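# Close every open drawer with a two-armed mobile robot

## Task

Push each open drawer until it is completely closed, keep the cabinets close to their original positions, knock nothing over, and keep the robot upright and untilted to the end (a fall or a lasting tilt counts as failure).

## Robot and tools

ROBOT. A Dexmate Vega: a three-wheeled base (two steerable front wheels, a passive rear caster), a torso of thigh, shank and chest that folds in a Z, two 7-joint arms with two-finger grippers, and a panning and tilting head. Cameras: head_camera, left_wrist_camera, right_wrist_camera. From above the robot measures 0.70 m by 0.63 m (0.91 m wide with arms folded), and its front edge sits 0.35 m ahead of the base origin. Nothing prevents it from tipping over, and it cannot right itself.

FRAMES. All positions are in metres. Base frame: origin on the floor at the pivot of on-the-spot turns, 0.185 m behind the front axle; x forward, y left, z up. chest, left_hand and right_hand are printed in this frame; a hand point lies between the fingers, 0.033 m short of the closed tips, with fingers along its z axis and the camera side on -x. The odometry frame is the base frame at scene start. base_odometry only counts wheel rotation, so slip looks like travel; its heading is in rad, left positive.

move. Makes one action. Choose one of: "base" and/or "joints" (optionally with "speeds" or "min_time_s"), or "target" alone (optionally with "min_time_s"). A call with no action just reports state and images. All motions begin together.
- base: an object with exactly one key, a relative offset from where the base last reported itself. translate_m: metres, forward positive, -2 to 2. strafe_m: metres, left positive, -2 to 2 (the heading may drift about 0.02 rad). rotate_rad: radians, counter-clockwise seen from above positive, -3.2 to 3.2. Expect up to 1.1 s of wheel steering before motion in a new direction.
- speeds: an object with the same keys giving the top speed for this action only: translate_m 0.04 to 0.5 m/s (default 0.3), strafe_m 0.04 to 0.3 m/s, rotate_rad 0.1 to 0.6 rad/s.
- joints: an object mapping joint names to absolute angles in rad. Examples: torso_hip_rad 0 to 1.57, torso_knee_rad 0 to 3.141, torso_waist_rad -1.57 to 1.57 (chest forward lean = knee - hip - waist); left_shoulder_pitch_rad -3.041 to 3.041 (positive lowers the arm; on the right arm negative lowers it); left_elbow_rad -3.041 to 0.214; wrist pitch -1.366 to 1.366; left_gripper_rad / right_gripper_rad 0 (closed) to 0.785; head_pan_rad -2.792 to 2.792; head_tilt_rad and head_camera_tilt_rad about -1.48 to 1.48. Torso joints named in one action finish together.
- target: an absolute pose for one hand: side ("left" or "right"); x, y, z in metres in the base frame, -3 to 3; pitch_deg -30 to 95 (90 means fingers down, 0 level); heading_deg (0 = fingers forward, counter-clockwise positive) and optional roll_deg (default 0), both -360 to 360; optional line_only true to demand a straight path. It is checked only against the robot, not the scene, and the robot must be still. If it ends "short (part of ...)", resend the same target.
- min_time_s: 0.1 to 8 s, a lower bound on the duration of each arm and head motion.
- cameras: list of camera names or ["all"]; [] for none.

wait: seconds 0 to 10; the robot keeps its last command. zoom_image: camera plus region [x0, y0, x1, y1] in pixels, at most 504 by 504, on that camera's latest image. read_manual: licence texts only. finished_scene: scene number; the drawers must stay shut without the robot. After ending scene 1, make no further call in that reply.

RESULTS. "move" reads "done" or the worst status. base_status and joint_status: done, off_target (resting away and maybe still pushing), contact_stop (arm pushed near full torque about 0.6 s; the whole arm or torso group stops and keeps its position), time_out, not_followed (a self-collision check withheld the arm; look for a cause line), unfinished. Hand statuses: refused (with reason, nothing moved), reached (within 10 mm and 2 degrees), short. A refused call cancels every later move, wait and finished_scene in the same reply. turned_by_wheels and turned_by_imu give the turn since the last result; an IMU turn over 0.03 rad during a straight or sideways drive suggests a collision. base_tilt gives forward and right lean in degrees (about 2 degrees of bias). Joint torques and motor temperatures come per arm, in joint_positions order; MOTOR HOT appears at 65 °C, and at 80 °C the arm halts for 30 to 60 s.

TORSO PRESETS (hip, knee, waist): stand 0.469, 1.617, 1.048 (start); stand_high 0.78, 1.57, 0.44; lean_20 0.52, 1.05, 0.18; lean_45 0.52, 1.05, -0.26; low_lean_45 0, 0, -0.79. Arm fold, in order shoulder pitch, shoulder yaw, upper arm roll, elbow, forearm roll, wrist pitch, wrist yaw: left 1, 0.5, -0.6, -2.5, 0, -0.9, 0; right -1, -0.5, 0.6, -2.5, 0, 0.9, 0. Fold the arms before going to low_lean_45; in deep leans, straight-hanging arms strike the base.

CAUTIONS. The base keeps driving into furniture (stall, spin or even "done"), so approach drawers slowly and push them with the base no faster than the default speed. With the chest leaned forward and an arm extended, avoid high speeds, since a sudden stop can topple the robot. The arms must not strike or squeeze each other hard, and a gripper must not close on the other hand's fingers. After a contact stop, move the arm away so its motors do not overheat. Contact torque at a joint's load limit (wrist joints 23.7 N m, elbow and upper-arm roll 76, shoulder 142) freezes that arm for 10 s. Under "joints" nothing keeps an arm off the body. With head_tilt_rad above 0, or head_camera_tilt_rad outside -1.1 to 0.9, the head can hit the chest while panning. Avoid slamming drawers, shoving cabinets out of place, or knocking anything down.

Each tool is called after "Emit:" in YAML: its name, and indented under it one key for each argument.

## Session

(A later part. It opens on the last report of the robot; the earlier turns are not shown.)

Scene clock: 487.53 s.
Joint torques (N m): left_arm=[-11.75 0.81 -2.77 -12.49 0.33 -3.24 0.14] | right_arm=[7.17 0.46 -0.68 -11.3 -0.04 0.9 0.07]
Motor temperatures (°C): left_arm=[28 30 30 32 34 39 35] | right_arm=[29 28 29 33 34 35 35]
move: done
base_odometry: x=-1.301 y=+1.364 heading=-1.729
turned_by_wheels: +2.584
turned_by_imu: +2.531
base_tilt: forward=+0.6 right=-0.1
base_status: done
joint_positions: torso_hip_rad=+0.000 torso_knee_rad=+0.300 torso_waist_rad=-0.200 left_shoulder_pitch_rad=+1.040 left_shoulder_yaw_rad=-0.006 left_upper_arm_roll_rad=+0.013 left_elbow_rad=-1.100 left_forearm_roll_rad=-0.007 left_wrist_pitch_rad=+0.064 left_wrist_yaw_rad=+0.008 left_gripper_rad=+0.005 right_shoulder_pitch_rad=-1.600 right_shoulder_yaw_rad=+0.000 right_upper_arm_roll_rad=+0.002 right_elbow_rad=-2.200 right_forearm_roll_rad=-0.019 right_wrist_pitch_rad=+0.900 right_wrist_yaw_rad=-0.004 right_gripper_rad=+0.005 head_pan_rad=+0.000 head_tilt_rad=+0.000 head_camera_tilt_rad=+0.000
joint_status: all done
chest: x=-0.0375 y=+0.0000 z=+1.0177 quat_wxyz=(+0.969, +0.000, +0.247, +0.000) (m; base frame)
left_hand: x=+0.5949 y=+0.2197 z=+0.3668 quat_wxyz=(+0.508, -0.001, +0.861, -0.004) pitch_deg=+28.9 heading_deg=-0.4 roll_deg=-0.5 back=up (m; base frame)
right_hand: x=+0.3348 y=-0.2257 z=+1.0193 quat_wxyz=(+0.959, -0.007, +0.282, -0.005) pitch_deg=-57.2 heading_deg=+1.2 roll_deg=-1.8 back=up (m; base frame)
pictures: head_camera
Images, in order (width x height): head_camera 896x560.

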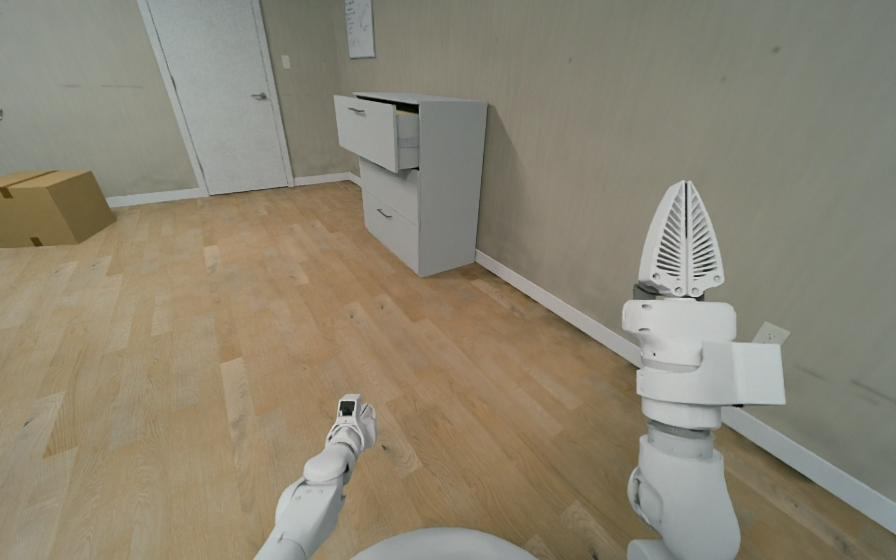

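Emit:
move:
  base: {"rotate_rad": -0.96}
  joints: {"left_shoulder_pitch_rad": 0.973, "left_elbow_rad": -1.963, "left_wrist_pitch_rad": 0.49}

Emit:
move:
  base: {"translate_m": -0.1}

Emit:
move:
  base: {"strafe_m": 1.9}
  cameras: ["head_camera", "left_wrist_camera"]

Scene clock: 533.67 s.
Joint torques (N m): left_arm=[-12.93 -0.07 -1.31 -13.39 0.74 -2.87 0.21] | right_arm=[8.45 1.04 -0.82 -11.01 -0.04 0.96 0.05]
move: done
base_odometry: x=-1.301 y=+1.363 heading=-2.690
turned_by_wheels: -0.961
turned_by_imu: -0.941
base_tilt: forward=+0.6 right=-0.1
base_status: done
joint_positions: torso_hip_rad=+0.000 torso_knee_rad=+0.300 torso_waist_rad=-0.200 left_shoulder_pitch_rad=+0.974 left_shoulder_yaw_rad=-0.006 left_upper_arm_roll_rad=+0.013 left_elbow_rad=-1.957 left_forearm_roll_rad=-0.007 left_wrist_pitch_rad=+0.487 left_wrist_yaw_rad=+0.008 left_gripper_rad=+0.005 right_shoulder_pitch_rad=-1.600 right_shoulder_yaw_rad=+0.000 right_upper_arm_roll_rad=+0.002 right_elbow_rad=-2.200 right_forearm_roll_rad=-0.019 right_wrist_pitch_rad=+0.900 right_wrist_yaw_rad=-0.004 right_gripper_rad=+0.005 head_pan_rad=+0.000 head_tilt_rad=+0.000 head_camera_tilt_rad=+0.000
joint_status: all done
chest: x=-0.0375 y=+0.0000 z=+1.0177 quat_wxyz=(+0.969, +0.000, +0.247, +0.000) (m; base frame)
left_hand: x=+0.6937 y=+0.2197 z=+0.7962 quat_wxyz=(+0.706, -0.001, +0.708, -0.007) pitch_deg=+0.2 heading_deg=-0.5 roll_deg=-0.6 back=up (m; base frame)
right_hand: x=+0.3348 y=-0.2257 z=+1.0193 quat_wxyz=(+0.959, -0.007, +0.282, -0.005) pitch_deg=-57.2 heading_deg=+1.2 roll_deg=-1.8 back=up (m; base frame)
pictures: none

Scene clock: 535.57 s.
Joint torques (N m): left_arm=[-17.17 1.69 -1.13 -14.1 -0.03 -1.77 0.41] | right_arm=[7.18 0.23 -0.6 -11.2 -0.05 0.96 0.01]
move: done
base_odometry: x=-1.211 y=+1.407 heading=-2.690
turned_by_wheels: -0.001
turned_by_imu: -0.001
base_tilt: forward=+0.6 right=+0.0
base_status: done
joint_positions: torso_hip_rad=+0.000 torso_knee_rad=+0.300 torso_waist_rad=-0.200 left_shoulder_pitch_rad=+0.973 left_shoulder_yaw_rad=-0.006 left_upper_arm_roll_rad=+0.013 left_elbow_rad=-1.963 left_forearm_roll_rad=-0.007 left_wrist_pitch_rad=+0.490 left_wrist_yaw_rad=+0.008 left_gripper_rad=+0.005 right_shoulder_pitch_rad=-1.600 right_shoulder_yaw_rad=+0.000 right_upper_arm_roll_rad=+0.002 right_elbow_rad=-2.200 right_forearm_roll_rad=-0.019 right_wrist_pitch_rad=+0.900 right_wrist_yaw_rad=-0.004 right_gripper_rad=+0.005 head_pan_rad=+0.000 head_tilt_rad=+0.000 head_camera_tilt_rad=+0.000
joint_status: not commanded
chest: x=-0.0374 y=+0.0000 z=+1.0177 quat_wxyz=(+0.969, +0.000, +0.247, +0.000) (m; base frame)
left_hand: x=+0.6934 y=+0.2197 z=+0.7990 quat_wxyz=(+0.707, -0.001, +0.707, -0.007) pitch_deg=+0.1 heading_deg=-0.5 roll_deg=-0.6 back=up (m; base frame)
right_hand: x=+0.3348 y=-0.2257 z=+1.0193 quat_wxyz=(+0.959, -0.007, +0.282, -0.005) pitch_deg=-57.2 heading_deg=+1.2 roll_deg=-1.8 back=up (m; base frame)
pictures: none

Scene clock: 544.10 s.
Joint torques (N m): left_arm=[-14.43 -0.56 -2.58 -16.69 0.47 -1.63 0.06] | right_arm=[8.22 -0.4 -0.46 -11.53 0.01 1.44 0.09]
move: done
base_odometry: x=-0.369 y=-0.294 heading=-2.677
turned_by_wheels: +0.014
turned_by_imu: -0.004
base_tilt: forward=+0.7 right=+0.0
base_status: done
joint_positions: torso_hip_rad=+0.000 torso_knee_rad=+0.300 torso_waist_rad=-0.200 left_shoulder_pitch_rad=+0.973 left_shoulder_yaw_rad=-0.006 left_upper_arm_roll_rad=+0.013 left_elbow_rad=-1.963 left_forearm_roll_rad=-0.007 left_wrist_pitch_rad=+0.490 left_wrist_yaw_rad=+0.008 left_gripper_rad=+0.005 right_shoulder_pitch_rad=-1.600 right_shoulder_yaw_rad=+0.000 right_upper_arm_roll_rad=+0.002 right_elbow_rad=-2.200 right_forearm_roll_rad=-0.019 right_wrist_pitch_rad=+0.900 right_wrist_yaw_rad=-0.004 right_gripper_rad=+0.005 head_pan_rad=+0.000 head_tilt_rad=+0.000 head_camera_tilt_rad=+0.000
joint_status: not commanded
chest: x=-0.0374 y=+0.0000 z=+1.0177 quat_wxyz=(+0.969, +0.000, +0.247, +0.000) (m; base frame)
left_hand: x=+0.6934 y=+0.2197 z=+0.7991 quat_wxyz=(+0.707, -0.001, +0.707, -0.007) pitch_deg=+0.0 heading_deg=-0.5 roll_deg=-0.6 back=up (m; base frame)
right_hand: x=+0.3348 y=-0.2257 z=+1.0193 quat_wxyz=(+0.959, -0.007, +0.282, -0.005) pitch_deg=-57.2 heading_deg=+1.2 roll_deg=-1.8 back=up (m; base frame)
pictures: head_camera, left_wrist_camera
Images, in order (width x height): head_camera 896x560, left_wrist_camera 672x420.

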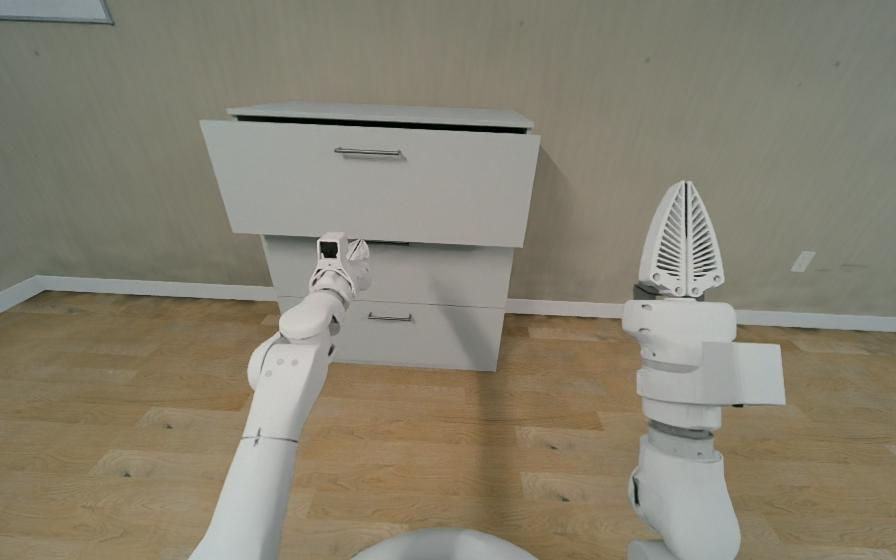

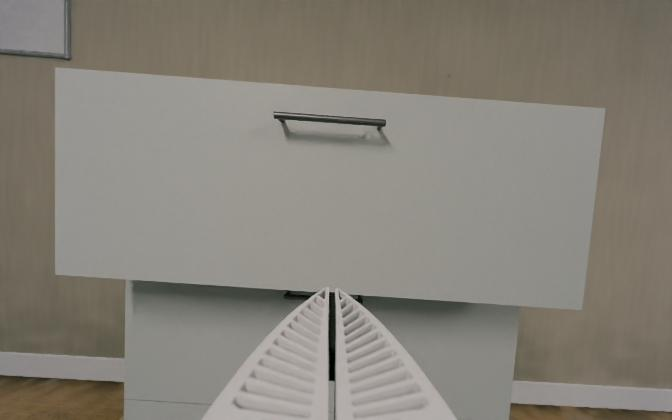

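Emit:
move:
  base: {"translate_m": 0.25}

Emit:
move:
  base: {"translate_m": 0.14}
  speeds: {"translate_m": 0.1}
  cameras: ["head_camera", "left_wrist_camera"]

Emit:
zoom_image:
  camera: "head_camera"
  region: [160, 80, 560, 400]

Scene clock: 558.90 s.
Joint torques (N m): left_arm=[-15.22 0.93 -1.4 -13.8 0.32 -3.07 0.07] | right_arm=[7.91 0.88 -0.8 -11.44 -0.06 1.1 0.13]
move: done
base_odometry: x=-0.592 y=-0.407 heading=-2.677
turned_by_wheels: +0.000
turned_by_imu: +0.002
base_tilt: forward=+0.6 right=-0.1
base_status: done
joint_positions: torso_hip_rad=+0.000 torso_knee_rad=+0.300 torso_waist_rad=-0.200 left_shoulder_pitch_rad=+0.973 left_shoulder_yaw_rad=-0.006 left_upper_arm_roll_rad=+0.013 left_elbow_rad=-1.963 left_forearm_roll_rad=-0.007 left_wrist_pitch_rad=+0.490 left_wrist_yaw_rad=+0.008 left_gripper_rad=+0.005 right_shoulder_pitch_rad=-1.600 right_shoulder_yaw_rad=+0.000 right_upper_arm_roll_rad=+0.002 right_elbow_rad=-2.200 right_forearm_roll_rad=-0.019 right_wrist_pitch_rad=+0.900 right_wrist_yaw_rad=-0.004 right_gripper_rad=+0.005 head_pan_rad=+0.000 head_tilt_rad=+0.000 head_camera_tilt_rad=+0.000
joint_status: not commanded
chest: x=-0.0374 y=+0.0000 z=+1.0177 quat_wxyz=(+0.969, +0.000, +0.247, +0.000) (m; base frame)
left_hand: x=+0.6934 y=+0.2197 z=+0.7991 quat_wxyz=(+0.707, -0.001, +0.707, -0.007) pitch_deg=+0.0 heading_deg=-0.5 roll_deg=-0.6 back=up (m; base frame)
right_hand: x=+0.3348 y=-0.2257 z=+1.0193 quat_wxyz=(+0.959, -0.007, +0.282, -0.005) pitch_deg=-57.2 heading_deg=+1.2 roll_deg=-1.8 back=up (m; base frame)
pictures: none

Scene clock: 561.10 s.
Joint torques (N m): left_arm=[-19.45 0.57 1.48 -10.72 -0.29 -2.47 -0.95] | right_arm=[7.57 -0.24 -0.47 -11.18 -0.06 1.82 0.09]
move: done
base_odometry: x=-0.717 y=-0.470 heading=-2.676
turned_by_wheels: +0.000
turned_by_imu: +0.001
base_tilt: forward=+0.6 right=-0.1
base_status: done
joint_positions: torso_hip_rad=+0.000 torso_knee_rad=+0.300 torso_waist_rad=-0.200 left_shoulder_pitch_rad=+0.974 left_shoulder_yaw_rad=-0.006 left_upper_arm_roll_rad=+0.013 left_elbow_rad=-1.963 left_forearm_roll_rad=-0.007 left_wrist_pitch_rad=+0.490 left_wrist_yaw_rad=+0.008 left_gripper_rad=+0.005 right_shoulder_pitch_rad=-1.600 right_shoulder_yaw_rad=+0.000 right_upper_arm_roll_rad=+0.002 right_elbow_rad=-2.200 right_forearm_roll_rad=-0.019 right_wrist_pitch_rad=+0.900 right_wrist_yaw_rad=-0.004 right_gripper_rad=+0.005 head_pan_rad=+0.000 head_tilt_rad=+0.000 head_camera_tilt_rad=+0.000
joint_status: not commanded
chest: x=-0.0377 y=+0.0000 z=+1.0177 quat_wxyz=(+0.969, +0.000, +0.247, +0.000) (m; base frame)
left_hand: x=+0.6931 y=+0.2199 z=+0.7994 quat_wxyz=(+0.707, -0.001, +0.707, -0.007) pitch_deg=+0.0 heading_deg=-0.5 roll_deg=-0.6 back=up (m; base frame)
right_hand: x=+0.3345 y=-0.2257 z=+1.0195 quat_wxyz=(+0.959, -0.007, +0.282, -0.005) pitch_deg=-57.3 heading_deg=+1.2 roll_deg=-1.8 back=up (m; base frame)
pictures: head_camera, left_wrist_camera
Images, in order (width x height): head_camera 896x560, left_wrist_camera 672x420.

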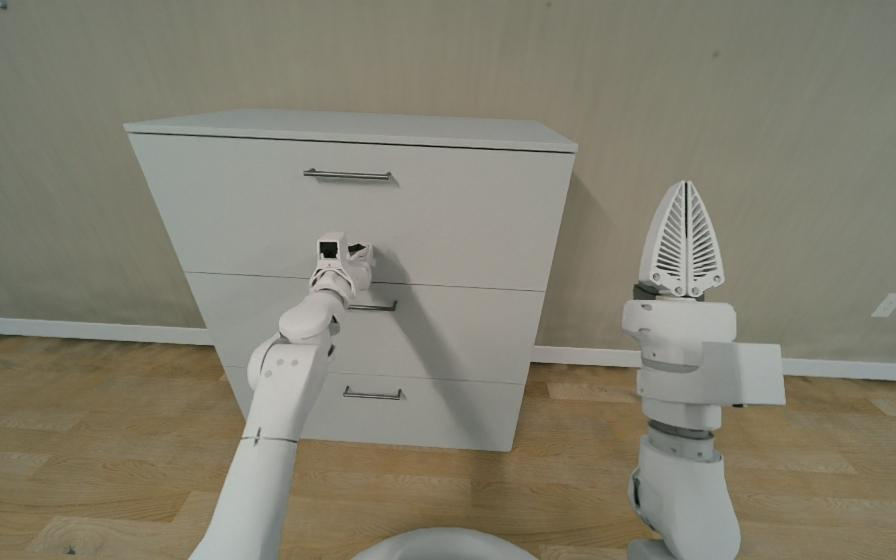

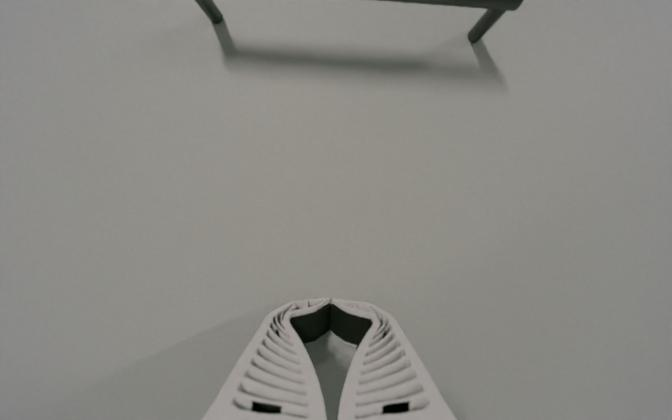

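Scaled by 1.260 from the camera's 896x560 image, which has a finer 960x600 frame.

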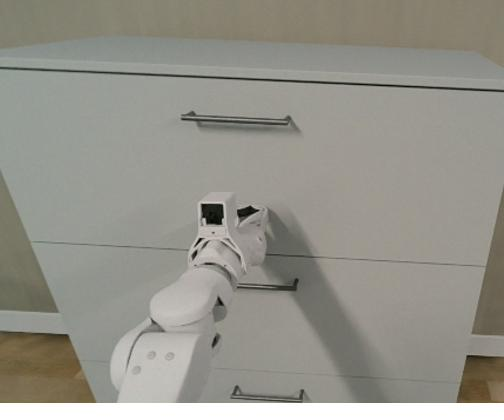

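Emit:
move:
  base: {"translate_m": -0.3}
  joints: {"head_pan_rad": -1.5, "left_elbow_rad": -2.2, "left_wrist_pitch_rad": -0.9}
  cameras: ["head_camera"]

Emit:
move:
  joints: {"head_pan_rad": -2.6}
  cameras: ["head_camera"]

Emit:
move:
  joints: {"head_pan_rad": 0}
  cameras: ["head_camera"]

Scene clock: 653.57 s.
Joint torques (N m): left_arm=[-11.96 1.06 2.26 -9.64 0.15 -0.35 -0.37] | right_arm=[7.5 -0.23 -0.52 -11.11 -0.07 1.01 0.07]
move: done
base_odometry: x=-0.450 y=-0.334 heading=-2.676
turned_by_wheels: +0.001
turned_by_imu: +0.003
base_tilt: forward=+0.7 right=+0.0
base_status: done
joint_positions: torso_hip_rad=+0.000 torso_knee_rad=+0.300 torso_waist_rad=-0.200 left_shoulder_pitch_rad=+0.973 left_shoulder_yaw_rad=-0.006 left_upper_arm_roll_rad=+0.013 left_elbow_rad=-2.199 left_forearm_roll_rad=-0.007 left_wrist_pitch_rad=-0.894 left_wrist_yaw_rad=+0.008 left_gripper_rad=+0.005 right_shoulder_pitch_rad=-1.600 right_shoulder_yaw_rad=+0.000 right_upper_arm_roll_rad=+0.002 right_elbow_rad=-2.200 right_forearm_roll_rad=-0.019 right_wrist_pitch_rad=+0.900 right_wrist_yaw_rad=-0.004 right_gripper_rad=+0.005 head_pan_rad=-1.500 head_tilt_rad=+0.000 head_camera_tilt_rad=+0.000
joint_status: all done
chest: x=-0.0375 y=+0.0000 z=+1.0177 quat_wxyz=(+0.969, +0.000, +0.247, +0.000) (m; base frame)
left_hand: x=+0.2657 y=+0.2311 z=+1.2374 quat_wxyz=(+1.000, -0.009, -0.024, -0.009) pitch_deg=-87.0 heading_deg=-1.1 roll_deg=+0.0 (m; base frame)
right_hand: x=+0.3348 y=-0.2257 z=+1.0194 quat_wxyz=(+0.959, -0.007, +0.282, -0.005) pitch_deg=-57.2 heading_deg=+1.2 roll_deg=-1.8 back=up (m; base frame)
pictures: head_camera
Images, in order (width x height): head_camera 896x560.

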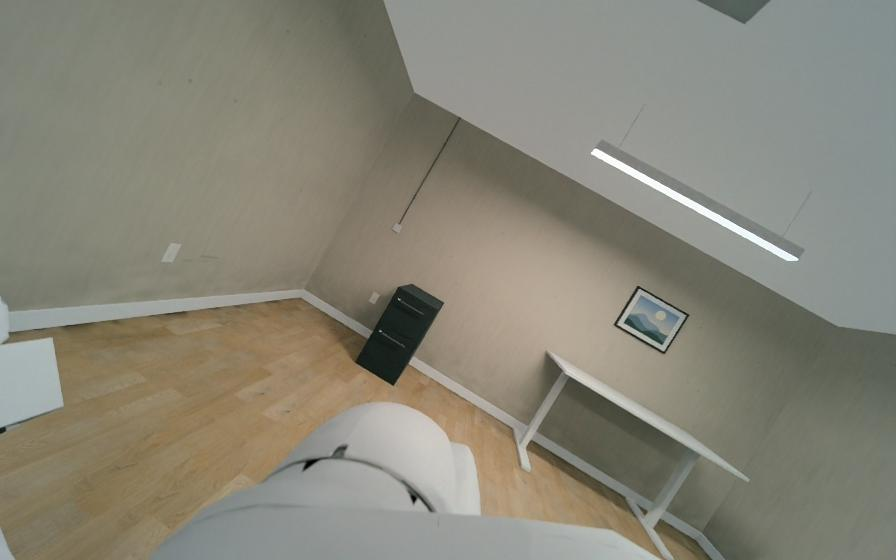

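Scene clock: 654.97 s.
Joint torques (N m): left_arm=[-10.52 0.25 0.78 -9.46 0.2 -0.65 -0.1] | right_arm=[8.26 -0.05 -0.69 -11.13 -0.03 1.14 0.07]
move: done
base_odometry: x=-0.450 y=-0.334 heading=-2.676
turned_by_wheels: +0.000
turned_by_imu: +0.000
base_tilt: forward=+0.6 right=+0.0
base_status: not commanded
joint_positions: torso_hip_rad=+0.000 torso_knee_rad=+0.300 torso_waist_rad=-0.200 left_shoulder_pitch_rad=+0.973 left_shoulder_yaw_rad=-0.006 left_upper_arm_roll_rad=+0.013 left_elbow_rad=-2.200 left_forearm_roll_rad=-0.007 left_wrist_pitch_rad=-0.900 left_wrist_yaw_rad=+0.008 left_gripper_rad=+0.005 right_shoulder_pitch_rad=-1.600 right_shoulder_yaw_rad=+0.000 right_upper_arm_roll_rad=+0.002 right_elbow_rad=-2.200 right_forearm_roll_rad=-0.019 right_wrist_pitch_rad=+0.900 right_wrist_yaw_rad=-0.004 right_gripper_rad=+0.005 head_pan_rad=-2.600 head_tilt_rad=+0.000 head_camera_tilt_rad=+0.000
joint_status: all done
chest: x=-0.0375 y=+0.0000 z=+1.0177 quat_wxyz=(+0.969, +0.000, +0.247, +0.000) (m; base frame)
left_hand: x=+0.2630 y=+0.2311 z=+1.2375 quat_wxyz=(+1.000, -0.009, -0.028, -0.009) pitch_deg=-86.7 heading_deg=-1.1 roll_deg=+0.0 (m; base frame)
right_hand: x=+0.3348 y=-0.2257 z=+1.0194 quat_wxyz=(+0.959, -0.007, +0.282, -0.005) pitch_deg=-57.2 heading_deg=+1.2 roll_deg=-1.8 back=up (m; base frame)
pictures: head_camera
Images, in order (width x height): head_camera 896x560.

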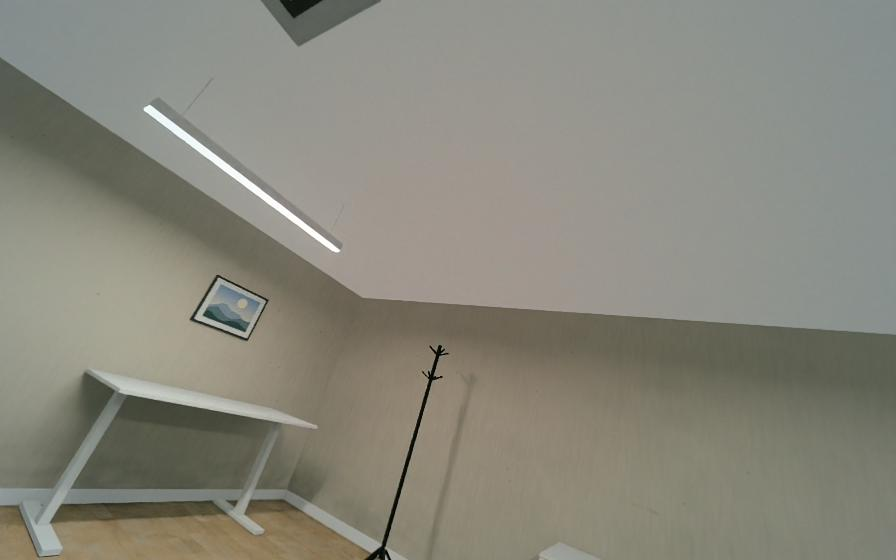

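Scene clock: 657.37 s.
Joint torques (N m): left_arm=[-11.89 1.64 1.48 -10.93 -0.89 0.99 -0.8] | right_arm=[7.6 0.84 -0.48 -11.8 -0.04 1.25 0.02]
move: done
base_odometry: x=-0.450 y=-0.334 heading=-2.676
turned_by_wheels: +0.000
turned_by_imu: +0.000
base_tilt: forward=+0.6 right=+0.0
base_status: not commanded
joint_positions: torso_hip_rad=+0.000 torso_knee_rad=+0.300 torso_waist_rad=-0.200 left_shoulder_pitch_rad=+0.973 left_shoulder_yaw_rad=-0.006 left_upper_arm_roll_rad=+0.013 left_elbow_rad=-2.200 left_forearm_roll_rad=-0.007 left_wrist_pitch_rad=-0.900 left_wrist_yaw_rad=+0.008 left_gripper_rad=+0.005 right_shoulder_pitch_rad=-1.600 right_shoulder_yaw_rad=+0.000 right_upper_arm_roll_rad=+0.002 right_elbow_rad=-2.200 right_forearm_roll_rad=-0.019 right_wrist_pitch_rad=+0.900 right_wrist_yaw_rad=-0.004 right_gripper_rad=+0.005 head_pan_rad=+0.000 head_tilt_rad=+0.000 head_camera_tilt_rad=+0.000
joint_status: all done
chest: x=-0.0375 y=+0.0000 z=+1.0177 quat_wxyz=(+0.969, +0.000, +0.247, +0.000) (m; base frame)
left_hand: x=+0.2628 y=+0.2311 z=+1.2375 quat_wxyz=(+1.000, -0.009, -0.028, -0.009) pitch_deg=-86.6 heading_deg=-1.1 roll_deg=+0.0 (m; base frame)
right_hand: x=+0.3348 y=-0.2257 z=+1.0194 quat_wxyz=(+0.959, -0.007, +0.282, -0.005) pitch_deg=-57.2 heading_deg=+1.2 roll_deg=-1.8 back=up (m; base frame)
pictures: head_camera
Images, in order (width x height): head_camera 896x560.

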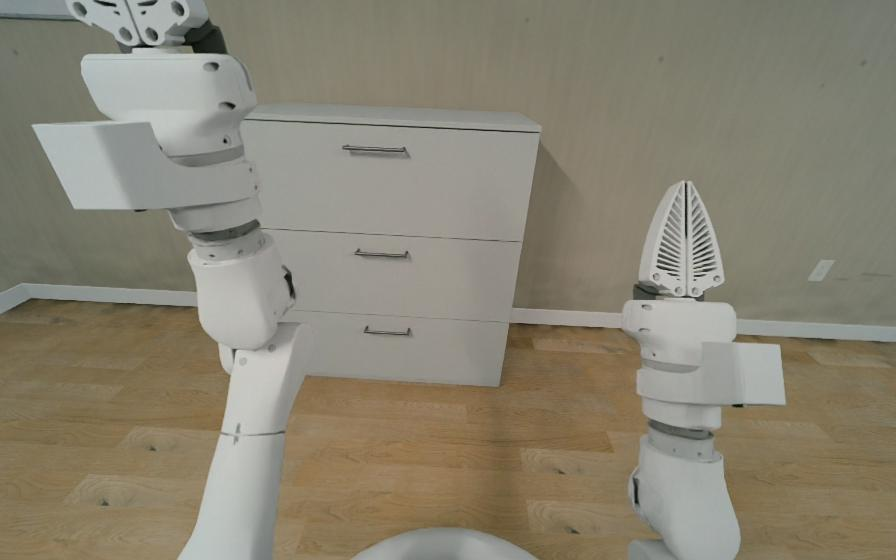

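Emit:
finished_scene:
  scene: 1

The scene is finished: the task was done.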